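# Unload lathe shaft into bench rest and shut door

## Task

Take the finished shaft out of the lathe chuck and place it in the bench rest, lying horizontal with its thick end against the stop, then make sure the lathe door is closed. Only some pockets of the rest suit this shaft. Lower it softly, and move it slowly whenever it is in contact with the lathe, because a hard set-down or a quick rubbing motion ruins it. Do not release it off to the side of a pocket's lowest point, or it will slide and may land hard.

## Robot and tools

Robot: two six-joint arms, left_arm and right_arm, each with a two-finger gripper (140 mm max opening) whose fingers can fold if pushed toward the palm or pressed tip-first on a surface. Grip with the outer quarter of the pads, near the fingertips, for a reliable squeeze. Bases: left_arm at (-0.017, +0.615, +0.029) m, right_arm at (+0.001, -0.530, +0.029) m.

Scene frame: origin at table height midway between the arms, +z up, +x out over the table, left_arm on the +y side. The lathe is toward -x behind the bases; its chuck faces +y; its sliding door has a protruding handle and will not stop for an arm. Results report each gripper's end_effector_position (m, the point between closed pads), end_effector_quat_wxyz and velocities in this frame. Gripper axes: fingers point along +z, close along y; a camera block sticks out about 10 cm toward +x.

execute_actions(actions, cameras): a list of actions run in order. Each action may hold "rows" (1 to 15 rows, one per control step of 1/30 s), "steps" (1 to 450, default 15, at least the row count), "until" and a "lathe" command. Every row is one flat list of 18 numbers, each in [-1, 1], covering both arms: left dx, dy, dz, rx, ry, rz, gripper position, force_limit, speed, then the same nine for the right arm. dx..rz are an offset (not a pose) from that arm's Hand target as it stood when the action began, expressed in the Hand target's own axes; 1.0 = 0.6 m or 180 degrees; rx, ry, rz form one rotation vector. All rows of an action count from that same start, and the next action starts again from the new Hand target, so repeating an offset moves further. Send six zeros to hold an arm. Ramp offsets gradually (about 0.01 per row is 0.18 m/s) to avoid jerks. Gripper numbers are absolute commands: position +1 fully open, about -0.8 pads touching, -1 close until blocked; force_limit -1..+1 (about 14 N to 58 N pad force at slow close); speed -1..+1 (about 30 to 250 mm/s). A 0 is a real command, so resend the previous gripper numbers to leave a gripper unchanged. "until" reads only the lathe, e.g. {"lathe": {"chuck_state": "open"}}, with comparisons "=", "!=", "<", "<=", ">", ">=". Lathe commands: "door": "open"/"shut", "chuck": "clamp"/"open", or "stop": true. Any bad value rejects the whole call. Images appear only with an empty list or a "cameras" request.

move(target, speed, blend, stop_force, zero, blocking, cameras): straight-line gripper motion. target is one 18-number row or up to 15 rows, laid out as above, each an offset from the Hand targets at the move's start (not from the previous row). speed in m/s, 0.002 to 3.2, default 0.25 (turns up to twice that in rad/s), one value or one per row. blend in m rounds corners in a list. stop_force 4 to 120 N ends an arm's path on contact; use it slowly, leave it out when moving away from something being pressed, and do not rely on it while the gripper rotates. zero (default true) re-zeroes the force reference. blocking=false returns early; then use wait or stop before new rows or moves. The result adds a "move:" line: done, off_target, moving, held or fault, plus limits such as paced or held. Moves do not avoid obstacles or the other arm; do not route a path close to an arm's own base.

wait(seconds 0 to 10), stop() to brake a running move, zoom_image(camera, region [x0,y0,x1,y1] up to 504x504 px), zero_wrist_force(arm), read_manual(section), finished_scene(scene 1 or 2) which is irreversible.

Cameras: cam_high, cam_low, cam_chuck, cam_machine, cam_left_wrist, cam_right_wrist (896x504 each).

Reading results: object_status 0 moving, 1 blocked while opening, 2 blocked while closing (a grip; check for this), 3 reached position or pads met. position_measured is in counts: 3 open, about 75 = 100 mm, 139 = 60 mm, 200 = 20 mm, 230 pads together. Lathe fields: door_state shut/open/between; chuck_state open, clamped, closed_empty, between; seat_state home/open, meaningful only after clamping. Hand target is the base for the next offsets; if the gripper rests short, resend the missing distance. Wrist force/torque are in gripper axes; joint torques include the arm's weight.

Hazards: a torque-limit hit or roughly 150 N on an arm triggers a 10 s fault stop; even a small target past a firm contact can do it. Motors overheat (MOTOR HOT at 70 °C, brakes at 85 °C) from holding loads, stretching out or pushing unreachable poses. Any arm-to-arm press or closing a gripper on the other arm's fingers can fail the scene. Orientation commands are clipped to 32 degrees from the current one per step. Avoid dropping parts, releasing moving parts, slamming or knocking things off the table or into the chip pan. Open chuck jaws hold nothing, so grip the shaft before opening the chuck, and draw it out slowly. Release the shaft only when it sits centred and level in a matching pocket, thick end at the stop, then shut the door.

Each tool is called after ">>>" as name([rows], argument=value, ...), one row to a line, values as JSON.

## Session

>>> execute_actions(actions=[])

Scene clock: 0.00 s.
left_arm: end_effector_position=(+0.2783, +0.5978, +0.2025) position_measured=3 object_status=3 end_effector_quat_wxyz=(+0.686, -0.295, -0.664, -0.039) | right_arm: end_effector_position=(+0.8164, -0.2265, +0.3767) position_measured=3 object_status=3 end_effector_quat_wxyz=(-0.254, +0.458, +0.764, +0.376)
Joint positions: left_arm=[-0.574 -1.196 2.072 -0.931 -1.661 0.356] | right_arm=[-0.153 -1.309 1.645 -1.601 -0.665 0.754]
Joint velocities: within noise
Joint torques (N m): no reading
Motor temperatures (°C): left_arm=[42 29 45 34 37 35] | right_arm=[38 28 35 37 33 36]
Wrist force (N): no reading
Wrist torque (N m): no reading
Wrist force, peak (N): no reading
Hand target: left_arm +0.2783, +0.5978, +0.2025; +0.686, -0.295, -0.664, -0.039 | right_arm +0.8164, -0.2265, +0.3767; -0.254, +0.458, +0.764, +0.376
Tool commands: left_gripper/position=+1.0 left_gripper/force_limit=+1.0 left_gripper/speed=+1.0 right_gripper/position=+1.0 right_gripper/force_limit=+1.0 right_gripper/speed=+1.0
lathe: door_state=shut chuck_state=clamped seat_state=home
camera_calibration:
cam_left_wrist: T_world_to_cam=[[0.43763, 0.823689, -0.360576, -0.526844], [0.204063, -0.481537, -0.852338, 0.401978], [-0.875693, 0.299429, -0.37882, 0.319542], [0, 0, 0, 1]] pos_world=[0.428355, 0.531843, 0.273702]
cam_right_wrist: T_world_to_cam=[[0.884159, 0.296844, 0.360757, -0.784319], [0.447791, -0.758642, -0.473228, -0.363118], [0.133211, 0.579953, -0.803685, 0.506088], [0, 0, 0, 1]] pos_world=[0.788648, -0.336163, 0.517847]

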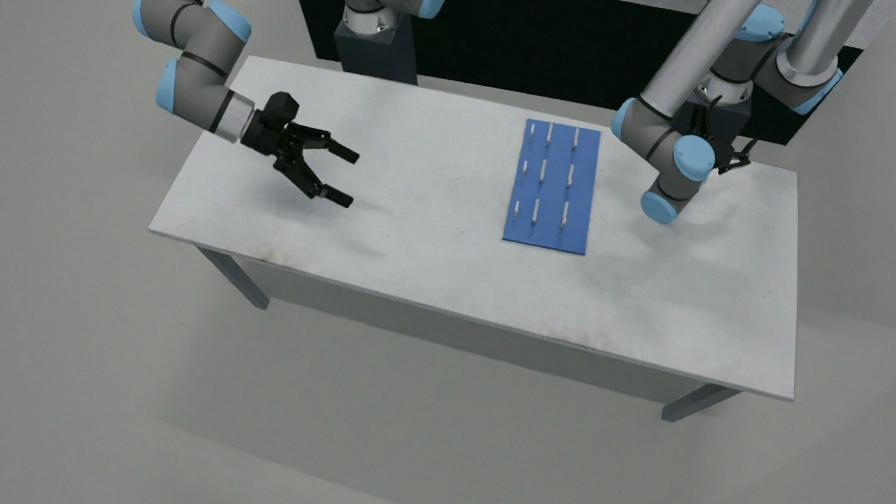

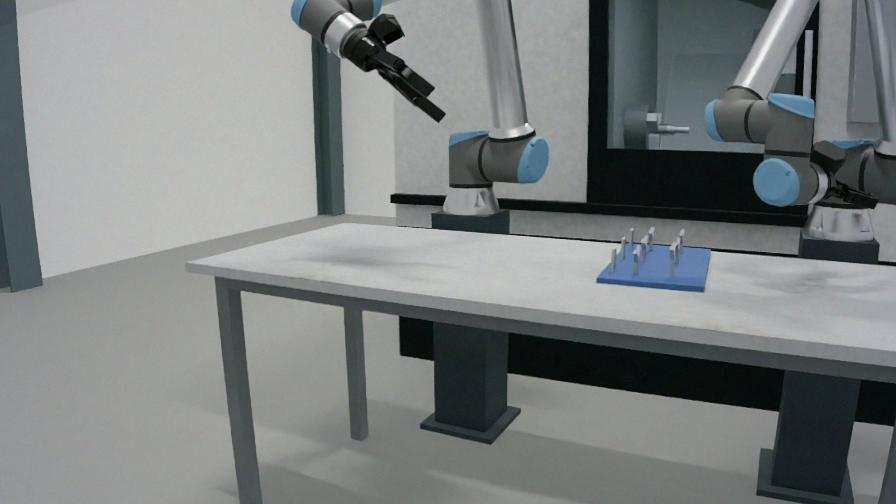

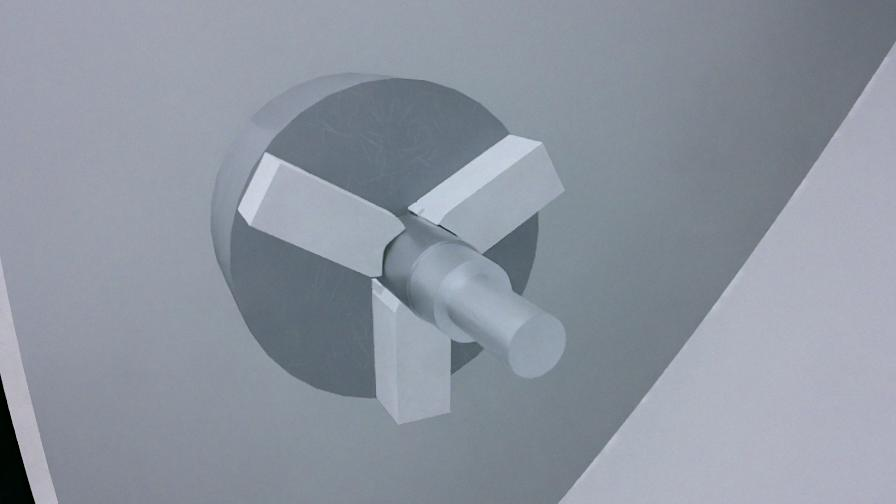

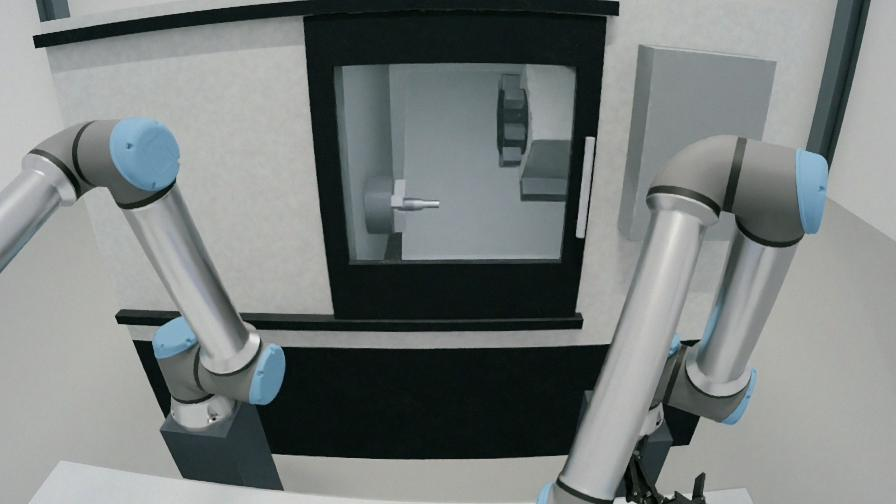

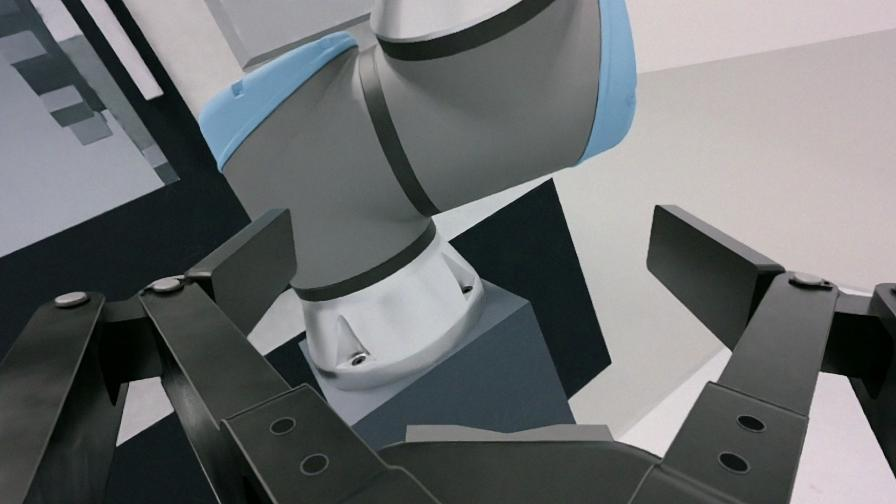

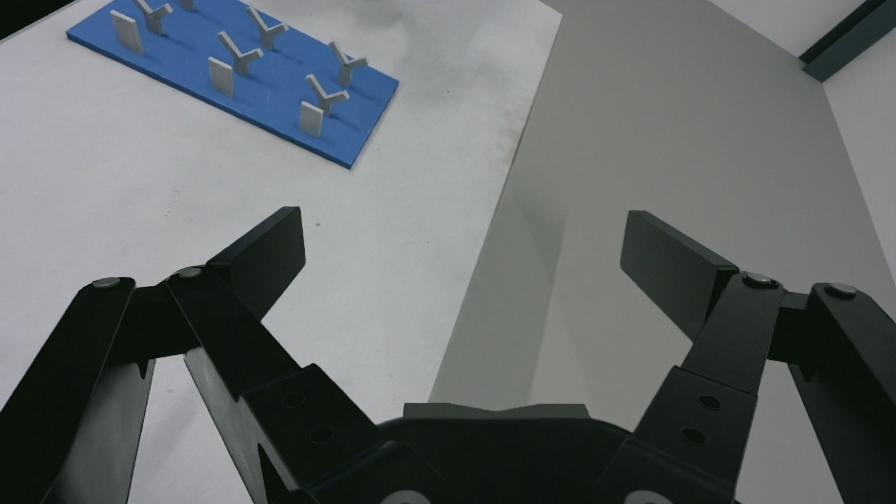

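>>> execute_actions([
  {"lathe":{"door":"open"},"steps":6},
], cameras=["cam_high","cam_low","cam_chuck","cam_machine","cam_right_wrist"])

>>> zoom_image(camera="cam_right_wrist", region=[60, 0, 420, 180])

>>> zoom_image(camera="cam_low", region=[590, 210, 720, 300])

>>> zoom_image(camera="cam_machine", region=[355, 165, 455, 240])

>>> zoom_image(camera="cam_chuck", region=[360, 180, 580, 400])

>>> zoom_image(camera="cam_high", region=[490, 105, 620, 265])

Scene clock: 5.27 s.
left_arm: end_effector_position=(+0.2783, +0.5978, +0.2025) position_measured=3 object_status=3 end_effector_quat_wxyz=(+0.686, -0.295, -0.664, -0.039) | right_arm: end_effector_position=(+0.8164, -0.2265, +0.3767) position_measured=3 object_status=3 end_effector_quat_wxyz=(-0.254, +0.458, +0.764, +0.376)
Joint positions: left_arm=[-0.574 -1.196 2.072 -0.931 -1.661 0.356] | right_arm=[-0.153 -1.309 1.645 -1.601 -0.665 0.754]
Joint torques (N m): left_arm=[0.97 -55.52 -28.32 3.41 0.07 0.11] | right_arm=[-0.77 -75.9 -50.77 -3.74 2.84 0.24]
Wrist force (N): left_arm=[0.3 -0.2 -0.1] | right_arm=[-0.5 -0.7 0.7]
Wrist torque (N m): left_arm=[-0.05 -0.08 0.00] | right_arm=[-0.16 0.12 0.00]
Wrist force, peak (N): left_arm=[0.3 -0.3 0.5] | right_arm=[-1.0 -0.4 0.4]
Hand target: left_arm +0.2783, +0.5978, +0.2025; +0.686, -0.295, -0.664, -0.039 | right_arm +0.8164, -0.2265, +0.3767; -0.254, +0.458, +0.764, +0.376
Tool commands: left_gripper/position=+1.0 left_gripper/force_limit=+1.0 left_gripper/speed=+1.0 right_gripper/position=+1.0 right_gripper/force_limit=+1.0 right_gripper/speed=+1.0
lathe: door_state=between chuck_state=clamped seat_state=home
camera_calibration:
cam_right_wrist: T_world_to_cam=[[0.884159, 0.296844, 0.360757, -0.784319], [0.447791, -0.758642, -0.473228, -0.363118], [0.133211, 0.579953, -0.803685, 0.506088], [0, 0, 0, 1]] pos_world=[0.788648, -0.336163, 0.517847]
Images, in order (width x height): cam_high 896x504, cam_low 896x504, cam_chuck 896x504, cam_machine 896x504, cam_right_wrist 896x504.

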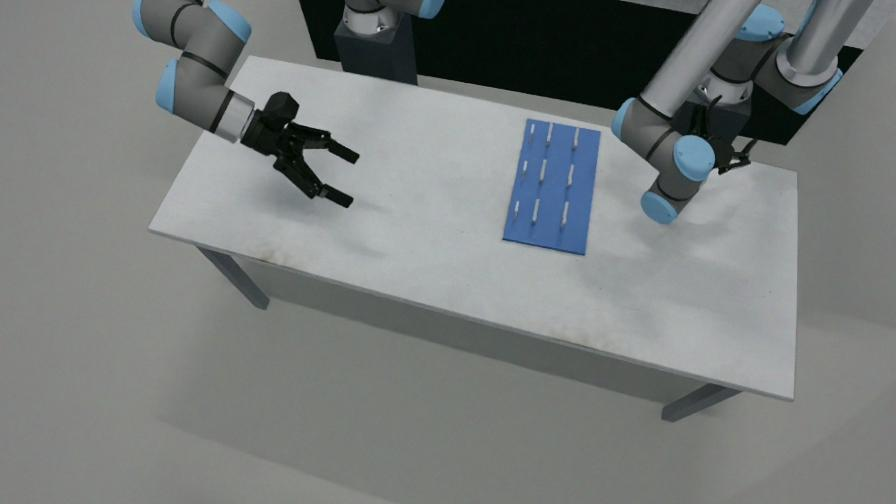

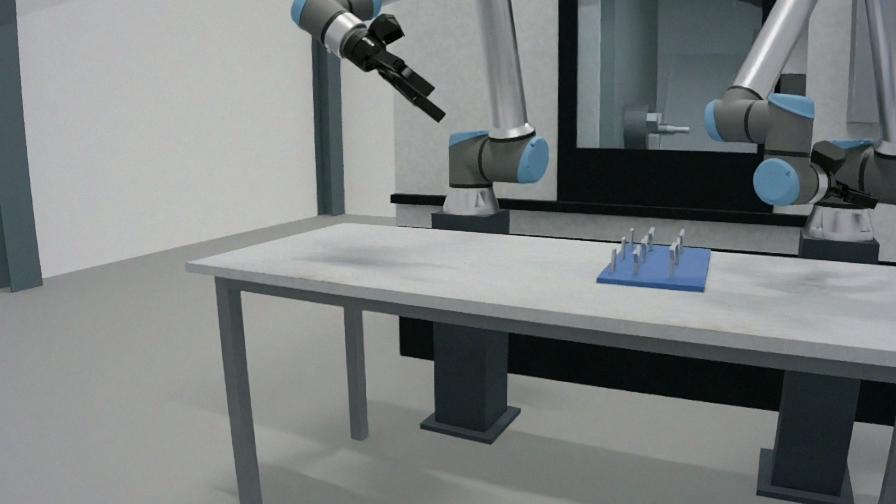

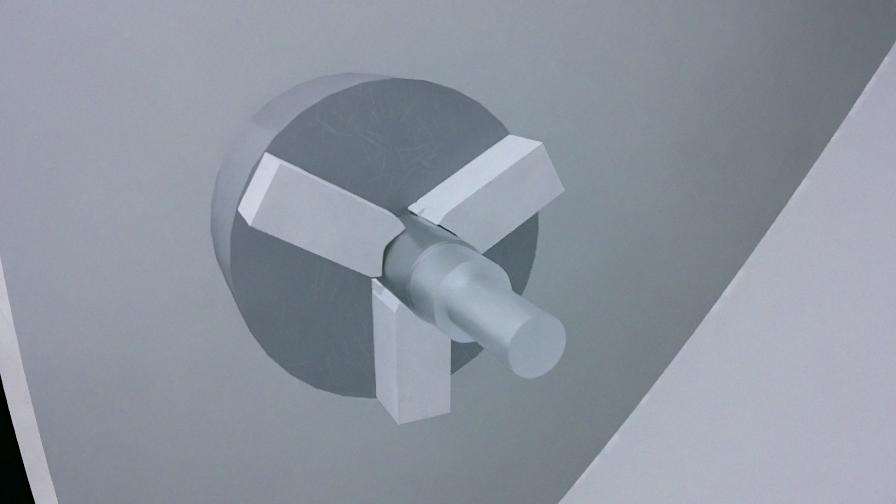

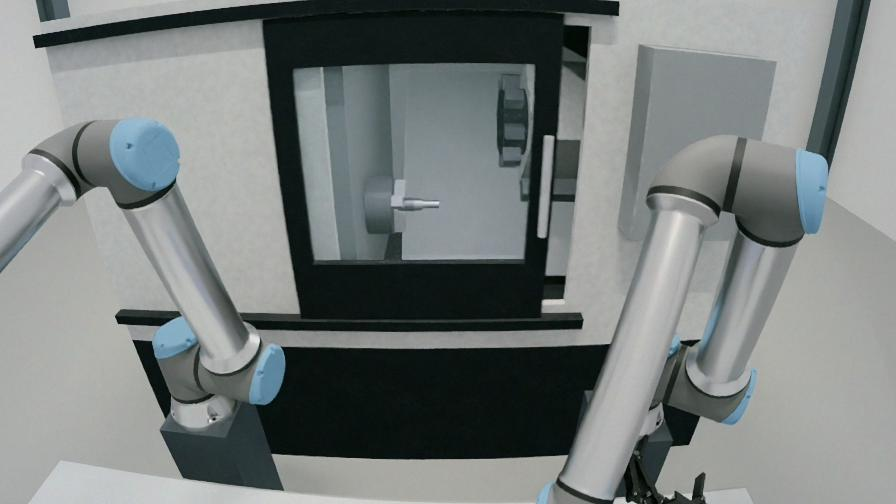

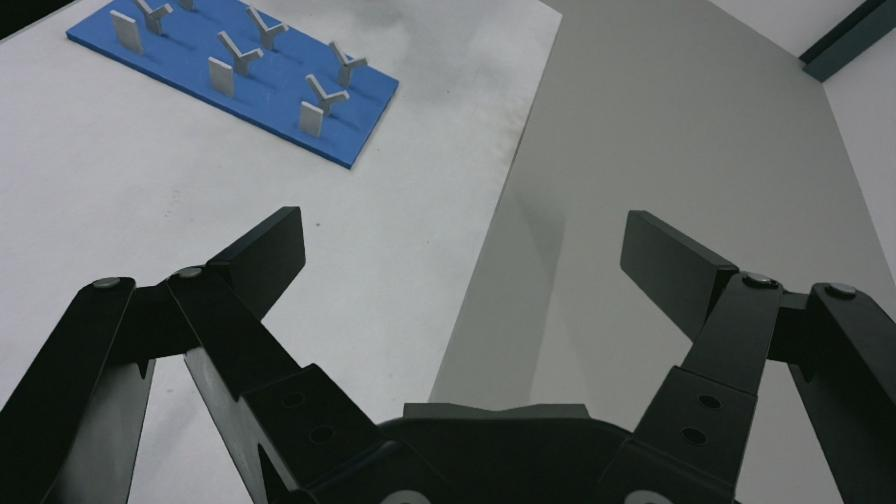

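Scaled by 1.400 from the camera's 896x504 image, which has a finer 1280x720 frame.

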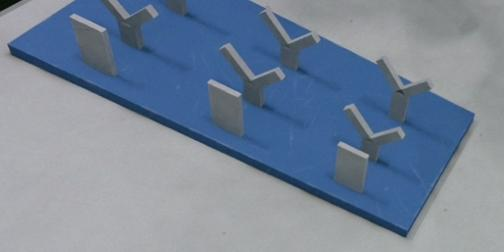

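Scaled by 3.877 from the camera's 896x504 image, which has a finer 1280x720 frame.

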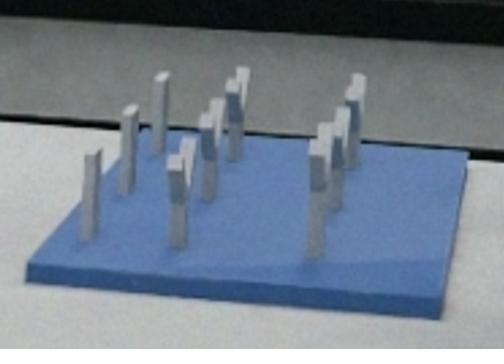

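Scaled by 5.040 from the camera's 896x504 image, which has a finer 1280x720 frame.

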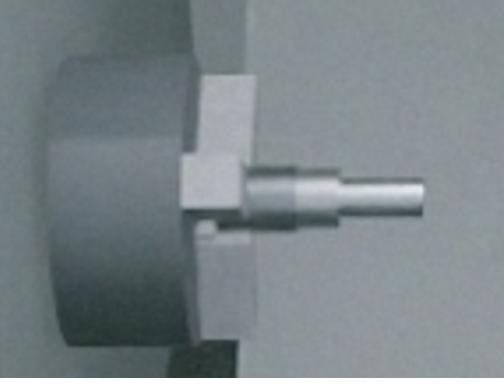

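Scaled by 2.291 from the camera's 896x504 image, which has a finer 1280x720 frame.

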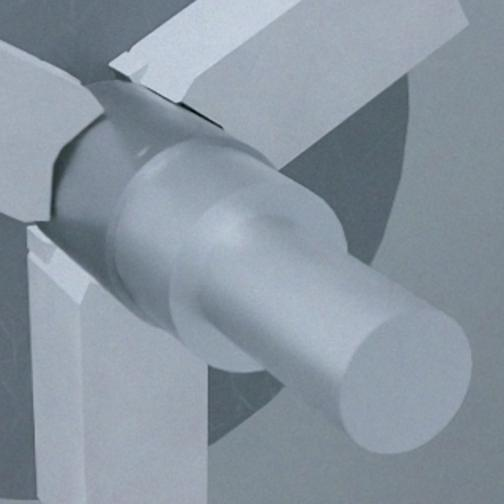

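Scaled by 3.150 from the camera's 896x504 image, which has a finer 1280x720 frame.

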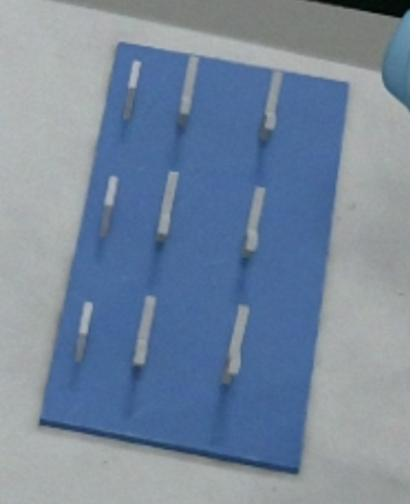

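>>> move([
  [0.1407,-0.4283,-0.2377,0.0403,-0.151,0.0195,1,1,1,0.2035,-0.497,0.4595,0,0.083,0,1,1,1],
  [0.0428,-0.96,-0.0097,0.0806,-0.302,0.039,1,1,1,0.2035,-0.497,0.4595,0,0.083,0,1,1,1],
], speed=0.35, blend=0.08, cameras=["cam_machine","cam_right_wrist"])

>>> zoom_image(camera="cam_right_wrist", region=[250, 0, 700, 300])

Scene clock: 52.27 s.
left_arm: end_effector_position=(+0.0301, +0.1296, +0.4300) position_measured=3 object_status=3 end_effector_quat_wxyz=(-0.340, +0.233, +0.884, -0.221) | right_arm: end_effector_position=(+0.4833, -0.0303, +0.2022) position_measured=3 object_status=3 end_effector_quat_wxyz=(-0.351, +0.406, +0.725, +0.432)
Joint positions: left_arm=[-1.323 -1.919 2.158 -1.878 -2.403 -0.83] | right_arm=[0.051 -1.453 2.35 -2.129 -0.414 0.826]
Joint torques (N m): left_arm=[-10.18 -24.29 -39.5 -11.08 -0.21 -2.39] | right_arm=[11.39 -28.43 -25.43 -8.5 6 3.48]
Wrist force (N): left_arm=[0.4 0.8 -1.1] | right_arm=[0.0 -0.8 1.0]
Wrist torque (N m): left_arm=[0.01 -0.12 0.15] | right_arm=[-0.08 0.00 -0.08]
Wrist force, peak (N): left_arm=[2.7 1.3 1.1] | right_arm=[-0.8 2.0 -1.8]
Hand target: left_arm +0.0301, +0.1296, +0.4300; -0.340, +0.233, +0.884, -0.221 | right_arm +0.4833, -0.0303, +0.2022; -0.351, +0.406, +0.725, +0.432
Off the commanded pose: left_arm 0.000 m, 0 deg | right_arm 0.000 m, 0 deg.
lathe: door_state=open chuck_state=clamped seat_state=home
move: done
camera_calibration:
cam_right_wrist: T_world_to_cam=[[0.885959, 0.29171, 0.360531, -0.486049], [0.463468, -0.5847, -0.665825, -0.111092], [0.016575, 0.756988, -0.653219, 0.327737], [0, 0, 0, 1]] pos_world=[0.476674, -0.171263, 0.315352]
Images, in order (width x height): cam_machine 896x504, cam_right_wrist 896x504.

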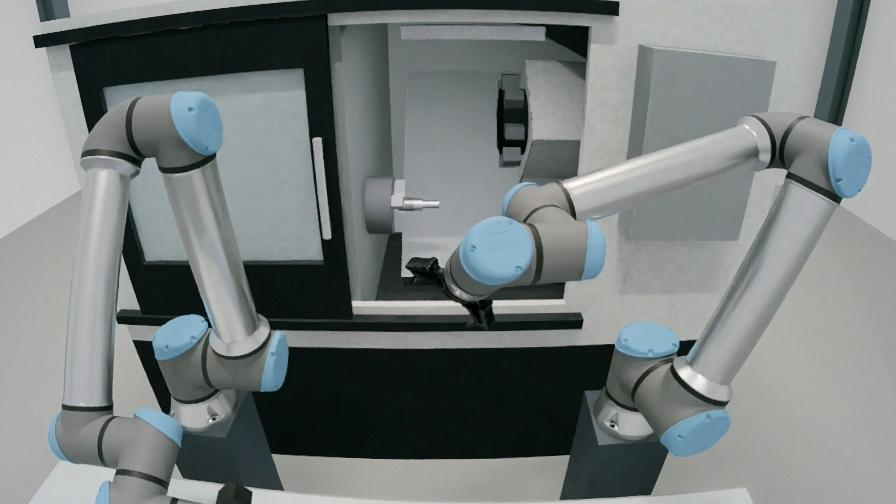

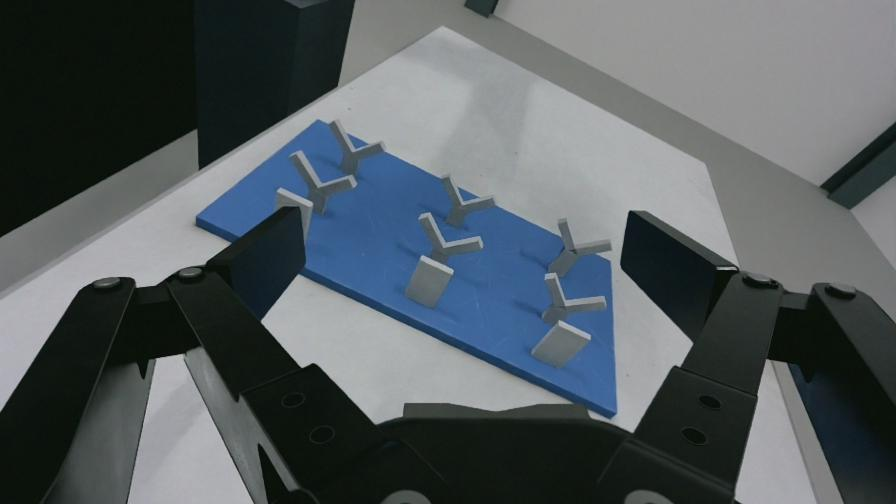

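Scaled by 1.120 from the camera's 896x504 image, which has a finer 1280x720 frame.

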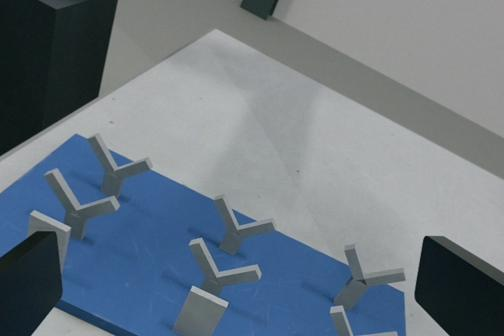

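Great view. Zoom on each row.

>>> zoom_image(camera="cam_right_wrist", region=[520, 200, 630, 380])

>>> zoom_image(camera="cam_right_wrist", region=[395, 160, 505, 320])

>>> zoom_image(camera="cam_right_wrist", region=[260, 110, 395, 270])

Scaled by 2.800 from the camera's 896x504 image, which has a finer 1280x720 frame.

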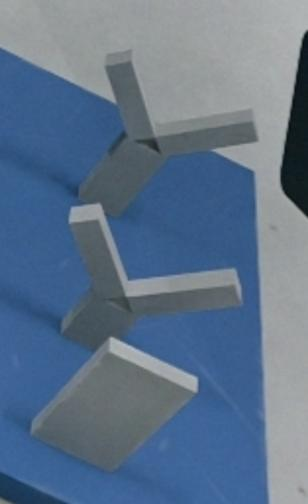

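Scaled by 3.150 from the camera's 896x504 image, which has a finer 1280x720 frame.

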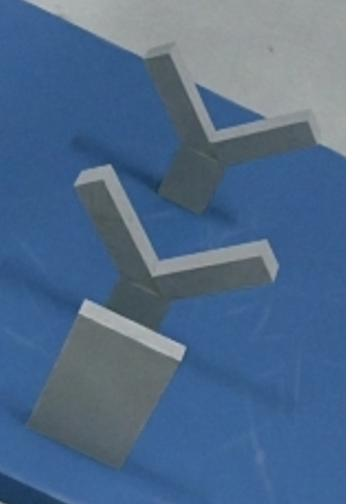

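Scaled by 3.150 from the camera's 896x504 image, which has a finer 1280x720 frame.

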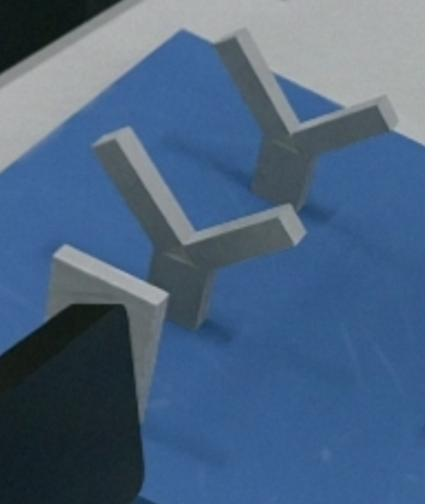

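>>> move(target=[0.663,-0.4428,0.8992,-0.0428,0.0657,0.3032,1,1,1,-0.0105,0.1858,-0.2953,0,0,0,1,1,1], speed=0.35, cameras=["cam_left_wrist","cam_right_wrist"])

>>> zoom_image(camera="cam_left_wrist", region=[380, 100, 560, 300])

Scene clock: 90.07 s.
left_arm: end_effector_position=(-0.6817, +0.0170, +0.4117) position_measured=3 object_status=3 end_effector_quat_wxyz=(-0.271, +0.653, +0.653, -0.270) | right_arm: end_effector_position=(+0.6135, -0.1604, +0.3021) position_measured=3 object_status=3 end_effector_quat_wxyz=(-0.351, +0.406, +0.725, +0.432)
Joint positions: left_arm=[-2.435 -1.414 1.836 -2.639 -2.054 -1.021] | right_arm=[-0.151 -1.45 2.023 -1.451 -0.516 0.431]
Joint torques (N m): left_arm=[-10.66 -48.04 -62.8 0.22 0.75 2.5] | right_arm=[-12.55 -37.28 -53.51 1.61 0.43 -3.26]
Wrist force (N): left_arm=[0.2 0.7 -0.3] | right_arm=[0.2 -0.5 1.2]
Wrist torque (N m): left_arm=[0.01 -0.10 -0.06] | right_arm=[0.02 -0.10 0.02]
Wrist force, peak (N): left_arm=[-1.0 1.6 -2.8] | right_arm=[-0.1 -1.3 1.7]
Hand target: left_arm -0.6818, +0.0169, +0.4117; -0.271, +0.653, +0.653, -0.270 | right_arm +0.6136, -0.1605, +0.3021; -0.351, +0.406, +0.725, +0.432
Off the commanded pose: left_arm 0.000 m, 0 deg | right_arm 0.000 m, 0 deg.
lathe: door_state=open chuck_state=clamped seat_state=home
move: done
camera_calibration:
cam_left_wrist: T_world_to_cam=[[0.702004, -0.0072516, -0.712136, 0.786163], [0.246363, -0.935739, 0.252386, 0.0782155], [-0.668204, -0.352619, -0.655106, -0.00170909], [0, 0, 0, 1]] pos_world=[-0.572301, 0.0782876, 0.538995]
cam_right_wrist: T_world_to_cam=[[0.885959, 0.29171, 0.360531, -0.599466], [0.463468, -0.5847, -0.665825, -0.180989], [0.016575, 0.756988, -0.653219, 0.489319], [0, 0, 0, 1]] pos_world=[0.606874, -0.301363, 0.415252]
Images, in order (width x height): cam_left_wrist 896x504, cam_right_wrist 896x504.

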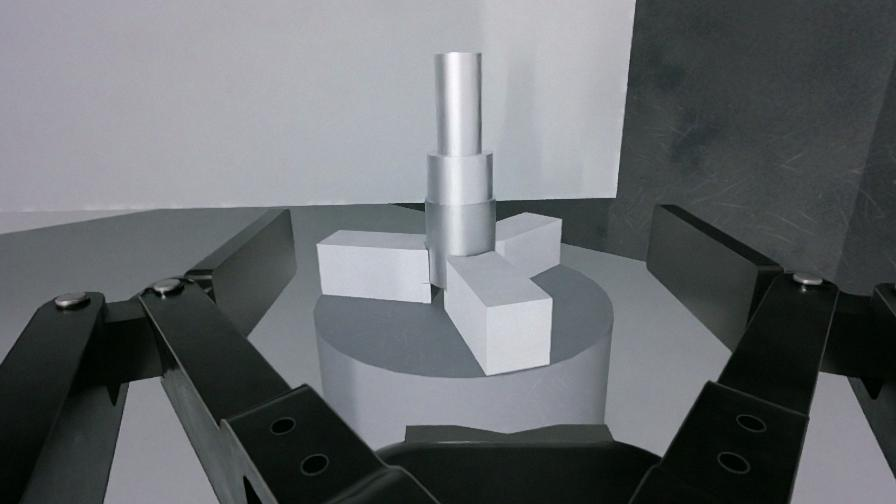

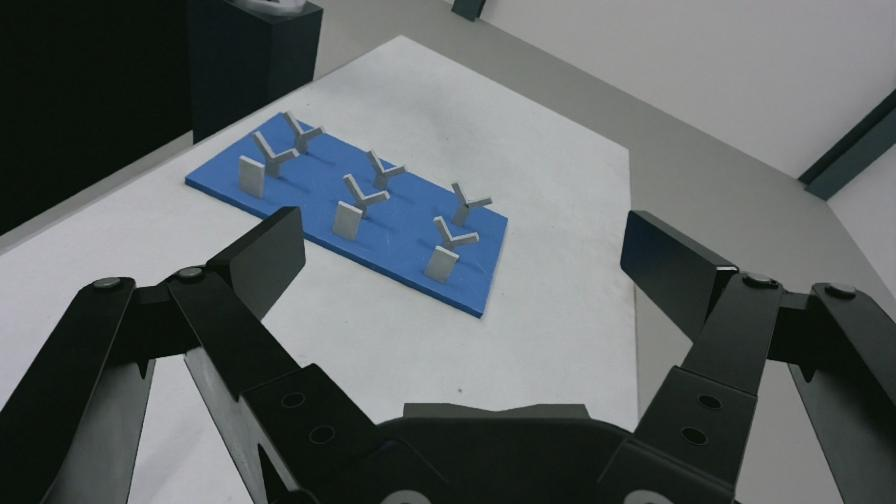

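Scaled by 2.520 from the camera's 896x504 image, which has a finer 1280x720 frame.

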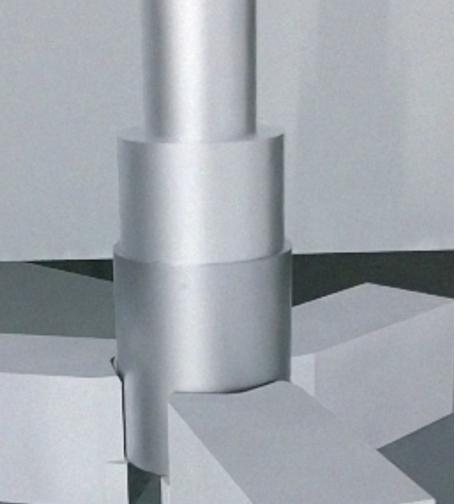

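>>> move(target=[0,0,0.15,0,0,-0.008,1,1,1,0,0,0,0,0,0,1,1,1], speed=0.15, cameras=["cam_left_wrist","cam_chuck"])

>>> zoom_image(camera="cam_left_wrist", region=[370, 100, 570, 330])

Scene clock: 98.00 s.
left_arm: end_effector_position=(-0.7454, +0.0171, +0.3482) position_measured=3 object_status=3 end_effector_quat_wxyz=(-0.275, +0.645, +0.661, -0.266) | right_arm: end_effector_position=(+0.6136, -0.1605, +0.3021) position_measured=3 object_status=3 end_effector_quat_wxyz=(-0.351, +0.406, +0.725, +0.432)
Joint positions: left_arm=[-2.49 -1.301 1.824 -2.762 -2.02 -1.095] | right_arm=[-0.151 -1.45 2.023 -1.451 -0.516 0.431]
Joint torques (N m): left_arm=[-7.92 -54.78 -61.06 -11.44 0.61 -2.25] | right_arm=[-11.85 -37.96 -54.4 1.53 0.35 -3.31]
Wrist force (N): left_arm=[0.7 0.6 -0.9] | right_arm=[0.4 -0.4 0.8]
Wrist torque (N m): left_arm=[-0.02 -0.19 0.16] | right_arm=[0.06 -0.15 0.01]
Wrist force, peak (N): left_arm=[0.2 0.7 -2.3] | right_arm=[0.4 -0.7 1.8]
Hand target: left_arm -0.7455, +0.0171, +0.3481; -0.275, +0.645, +0.661, -0.266 | right_arm +0.6136, -0.1605, +0.3021; -0.351, +0.406, +0.725, +0.432
Off the commanded pose: left_arm 0.000 m, 0 deg | right_arm 0.000 m, 0 deg.
lathe: door_state=open chuck_state=clamped seat_state=home
move: done
camera_calibration:
cam_left_wrist: T_world_to_cam=[[0.701949, 0.0177164, -0.712006, 0.78504], [0.262858, -0.93556, 0.235866, 0.128104], [-0.661946, -0.352723, -0.661373, -0.0789777], [0, 0, 0, 1]] pos_world=[-0.63701, 0.0780834, 0.476504]
Images, in order (width x height): cam_chuck 896x504, cam_left_wrist 896x504.

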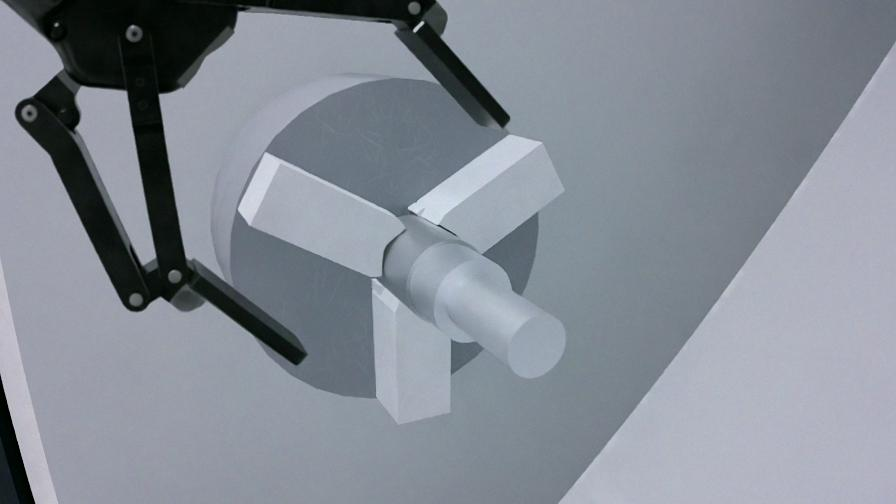

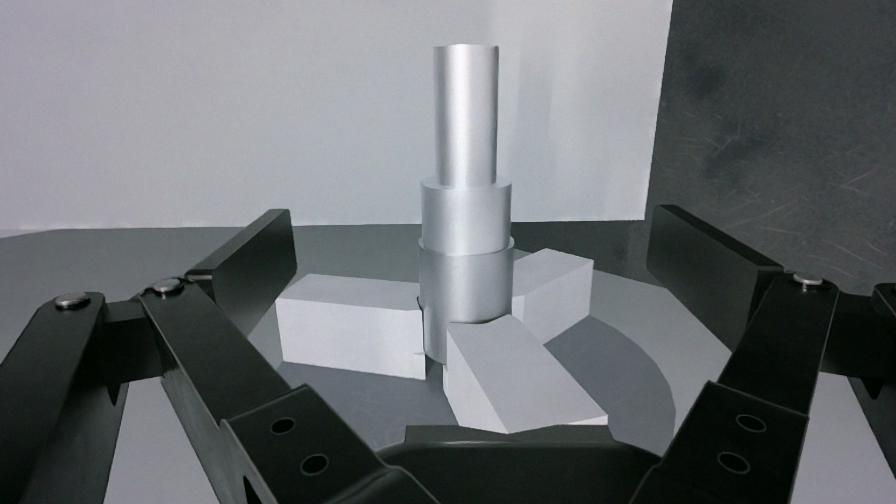

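Scaled by 2.191 from the camera's 896x504 image, which has a finer 1280x720 frame.

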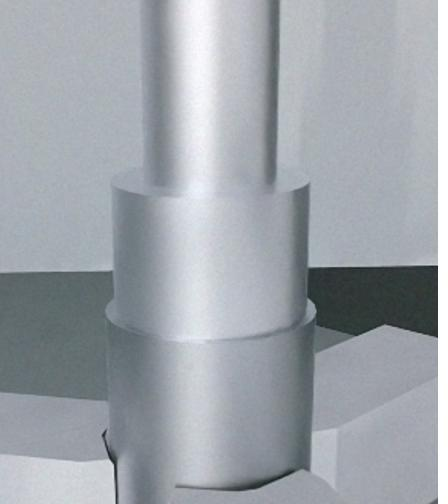

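>>> move([
  [0,0.0005,0.052,0,0,0,1,1,1,0,0,0,0,0,0,1,1,1],
  [0,0.0005,0.052,0,0,0,-0.02,0.3,-0.3,0,0,0,0,0,0,1,1,1],
], speed=0.12, cameras=["cam_left_wrist","cam_chuck"])

>>> zoom_image(camera="cam_left_wrist", region=[370, 150, 570, 350])

Scene clock: 104.90 s.
left_arm: end_effector_position=(-0.7673, +0.0172, +0.3258) position_measured=131 object_status=0 end_effector_quat_wxyz=(-0.275, +0.645, +0.661, -0.266) | right_arm: end_effector_position=(+0.6136, -0.1605, +0.3021) position_measured=3 object_status=3 end_effector_quat_wxyz=(-0.351, +0.406, +0.725, +0.432)
Joint positions: left_arm=[-2.508 -1.26 1.815 -2.8 -2.01 -1.11] | right_arm=[-0.151 -1.45 2.023 -1.451 -0.516 0.431]
Joint torques (N m): left_arm=[-10.34 -58.99 -61.07 -11.36 0.79 -2.51] | right_arm=[-12.52 -38.11 -53.96 1.61 0.26 -3.27]
Wrist force (N): left_arm=[0.3 0.9 -0.8] | right_arm=[0.2 -0.4 1.5]
Wrist torque (N m): left_arm=[0.00 -0.13 0.16] | right_arm=[0.05 -0.09 0.01]
Wrist force, peak (N): left_arm=[0.4 0.6 -1.6] | right_arm=[0.0 -0.4 1.9]
Hand target: left_arm -0.7673, +0.0172, +0.3258; -0.275, +0.645, +0.661, -0.266 | right_arm +0.6136, -0.1605, +0.3021; -0.351, +0.406, +0.725, +0.432
Off the commanded pose: left_arm 0.000 m, 0 deg | right_arm 0.000 m, 0 deg.
lathe: door_state=open chuck_state=clamped seat_state=home
move: done
camera_calibration:
cam_left_wrist: T_world_to_cam=[[0.701931, 0.0177827, -0.712023, 0.784593], [0.262908, -0.935559, 0.235816, 0.139295], [-0.661946, -0.352723, -0.661373, -0.108253], [0, 0, 0, 1]] pos_world=[-0.65901, 0.0781831, 0.454204]
Images, in order (width x height): cam_chuck 896x504, cam_left_wrist 896x504.

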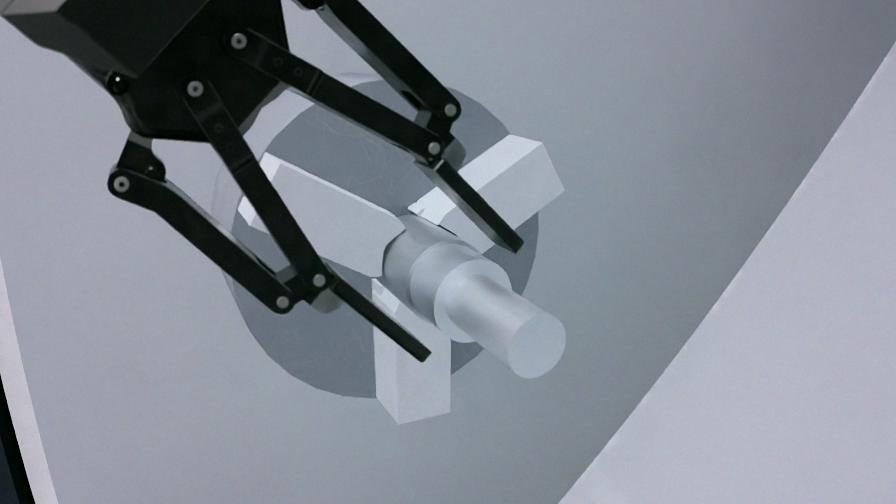

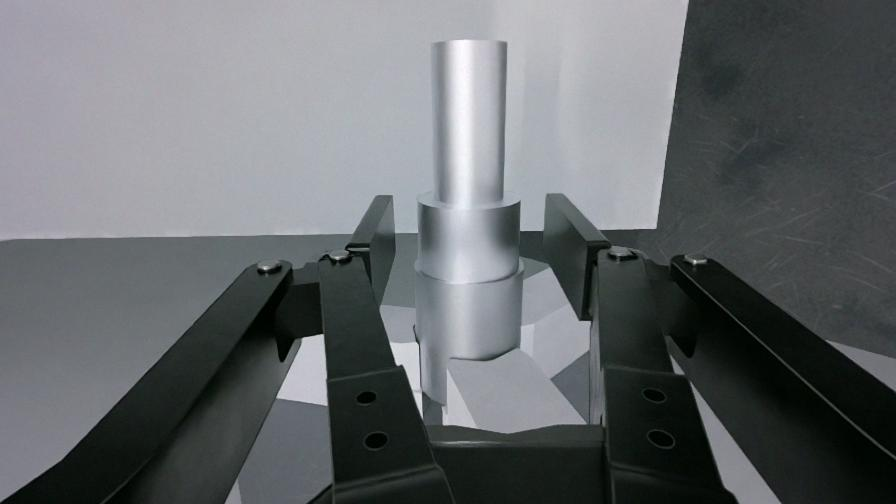

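Scaled by 2.520 from the camera's 896x504 image, which has a finer 1280x720 frame.

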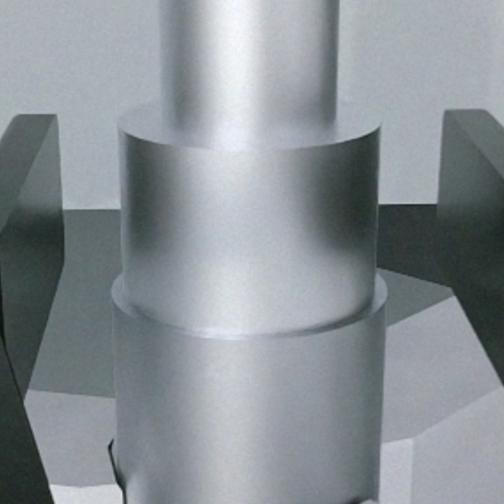

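>>> execute_actions([
  {"rows":[[0,-0.0007,0,0,0,0,-0.02,0.3,-0.3,0,0,0,0,0,0,1,1,1]],"steps":20},
  {"rows":[[0,0,0,0,0,0,-1,0.3,-1,0,0,0,0,0,0,1,1,1]],"steps":70},
], cameras=["cam_left_wrist"])

>>> zoom_image(camera="cam_left_wrist", region=[370, 150, 570, 350])

Scene clock: 115.00 s.
left_arm: end_effector_position=(-0.7676, +0.0171, +0.3261) position_measured=166 object_status=2 end_effector_quat_wxyz=(-0.275, +0.645, +0.661, -0.266) | right_arm: end_effector_position=(+0.6136, -0.1605, +0.3021) position_measured=3 object_status=3 end_effector_quat_wxyz=(-0.351, +0.406, +0.725, +0.432)
Joint positions: left_arm=[-2.508 -1.26 1.814 -2.8 -2.009 -1.11] | right_arm=[-0.151 -1.45 2.023 -1.451 -0.516 0.431]
Joint torques (N m): left_arm=[-9.61 -59.24 -60.71 -9.3 -3.69 -0.27] | right_arm=[-11.44 -38.46 -53.89 1.48 0.48 -3.02]
Wrist force (N): left_arm=[4.9 11.3 -25.2] | right_arm=[0.1 -0.5 1.1]
Wrist torque (N m): left_arm=[-0.47 -0.05 -0.05] | right_arm=[0.02 -0.07 0.01]
Wrist force, peak (N): left_arm=[5.1 11.2 -25.5] | right_arm=[0.3 -0.6 1.8]
Hand target: left_arm -0.7676, +0.0171, +0.3261; -0.275, +0.645, +0.661, -0.266 | right_arm +0.6136, -0.1605, +0.3021; -0.351, +0.406, +0.725, +0.432
Off the commanded pose: left_arm 0.000 m, 0 deg | right_arm 0.000 m, 0 deg.
lathe: door_state=open chuck_state=clamped seat_state=home
camera_calibration:
cam_left_wrist: T_world_to_cam=[[0.702025, 0.0178316, -0.711929, 0.784961], [0.262909, -0.935558, 0.235819, 0.139326], [-0.661846, -0.352723, -0.661473, -0.108209], [0, 0, 0, 1]] pos_world=[-0.65931, 0.0781829, 0.454404]
Images, in order (width x height): cam_left_wrist 896x504.

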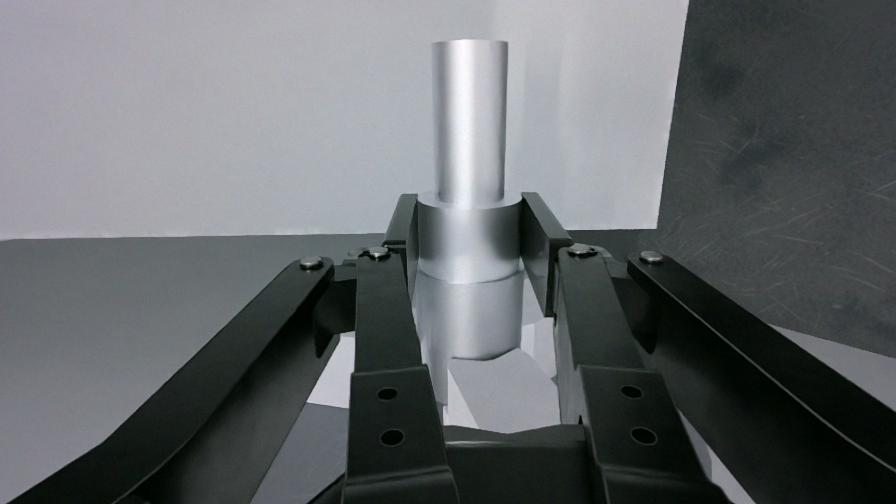

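Scaled by 2.520 from the camera's 896x504 image, which has a finer 1280x720 frame.

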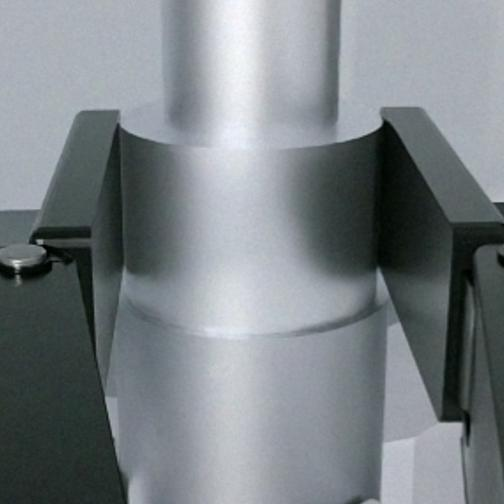

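>>> move(target=[0.0003,0.0007,-0.0015,0,0,0,-1,0.3,-1,0,0,0,0,0,0,1,1,1], speed=0.005)

Scene clock: 122.27 s.
left_arm: end_effector_position=(-0.7668, +0.0173, +0.3264) position_measured=166 object_status=2 end_effector_quat_wxyz=(-0.275, +0.645, +0.661, -0.267) | right_arm: end_effector_position=(+0.6136, -0.1605, +0.3021) position_measured=3 object_status=3 end_effector_quat_wxyz=(-0.351, +0.406, +0.725, +0.432)
Joint positions: left_arm=[-2.508 -1.261 1.816 -2.8 -2.01 -1.11] | right_arm=[-0.151 -1.45 2.023 -1.451 -0.516 0.431]
Joint torques (N m): left_arm=[19.7 -110.77 -27.96 1.48 -7.04 2.03] | right_arm=[-10.49 -38.93 -54.27 1.6 0.41 -2.83]
Wrist force (N): left_arm=[-20.6 -20.9 58.2] | right_arm=[0.4 -0.5 1.2]
Wrist torque (N m): left_arm=[0.48 -0.62 -0.04] | right_arm=[0.02 -0.15 0.02]
Wrist force, peak (N): left_arm=[-20.6 -20.9 58.2] | right_arm=[0.4 -0.7 1.7]
Hand target: left_arm -0.7667, +0.0173, +0.3264; -0.275, +0.645, +0.661, -0.266 | right_arm +0.6136, -0.1605, +0.3021; -0.351, +0.406, +0.725, +0.432
Off the commanded pose: left_arm 0.000 m, 0 deg | right_arm 0.000 m, 0 deg.
lathe: door_state=open chuck_state=clamped seat_state=home
move: done

>>> move(target=[-0.00025,-0.00045,0.00105,0,0,0,-1,0.3,-1,0,0,0,0,0,0,1,1,1], speed=0.005)

Scene clock: 125.90 s.
left_arm: end_effector_position=(-0.7672, +0.0172, +0.3262) position_measured=166 object_status=2 end_effector_quat_wxyz=(-0.275, +0.645, +0.661, -0.266) | right_arm: end_effector_position=(+0.6136, -0.1605, +0.3021) position_measured=3 object_status=3 end_effector_quat_wxyz=(-0.351, +0.406, +0.725, +0.432)
Joint positions: left_arm=[-2.508 -1.26 1.815 -2.799 -2.01 -1.11] | right_arm=[-0.151 -1.45 2.023 -1.451 -0.516 0.431]
Joint torques (N m): left_arm=[-1.4 -67.06 -59.81 -10.3 -1.19 -1.78] | right_arm=[-10.3 -38.19 -53.67 1.47 0.52 -2.73]
Wrist force (N): left_arm=[-6.6 -3.4 12.1] | right_arm=[0.3 0.1 1.5]
Wrist torque (N m): left_arm=[-0.25 -0.32 -0.06] | right_arm=[0.16 -0.14 0.01]
Wrist force, peak (N): left_arm=[-24.1 -24.4 70.1] | right_arm=[0.3 -0.6 1.7]
Hand target: left_arm -0.7673, +0.0172, +0.3262; -0.275, +0.645, +0.661, -0.266 | right_arm +0.6136, -0.1605, +0.3021; -0.351, +0.406, +0.725, +0.432
Off the commanded pose: left_arm 0.000 m, 0 deg | right_arm 0.000 m, 0 deg.
lathe: door_state=open chuck_state=clamped seat_state=home
move: done


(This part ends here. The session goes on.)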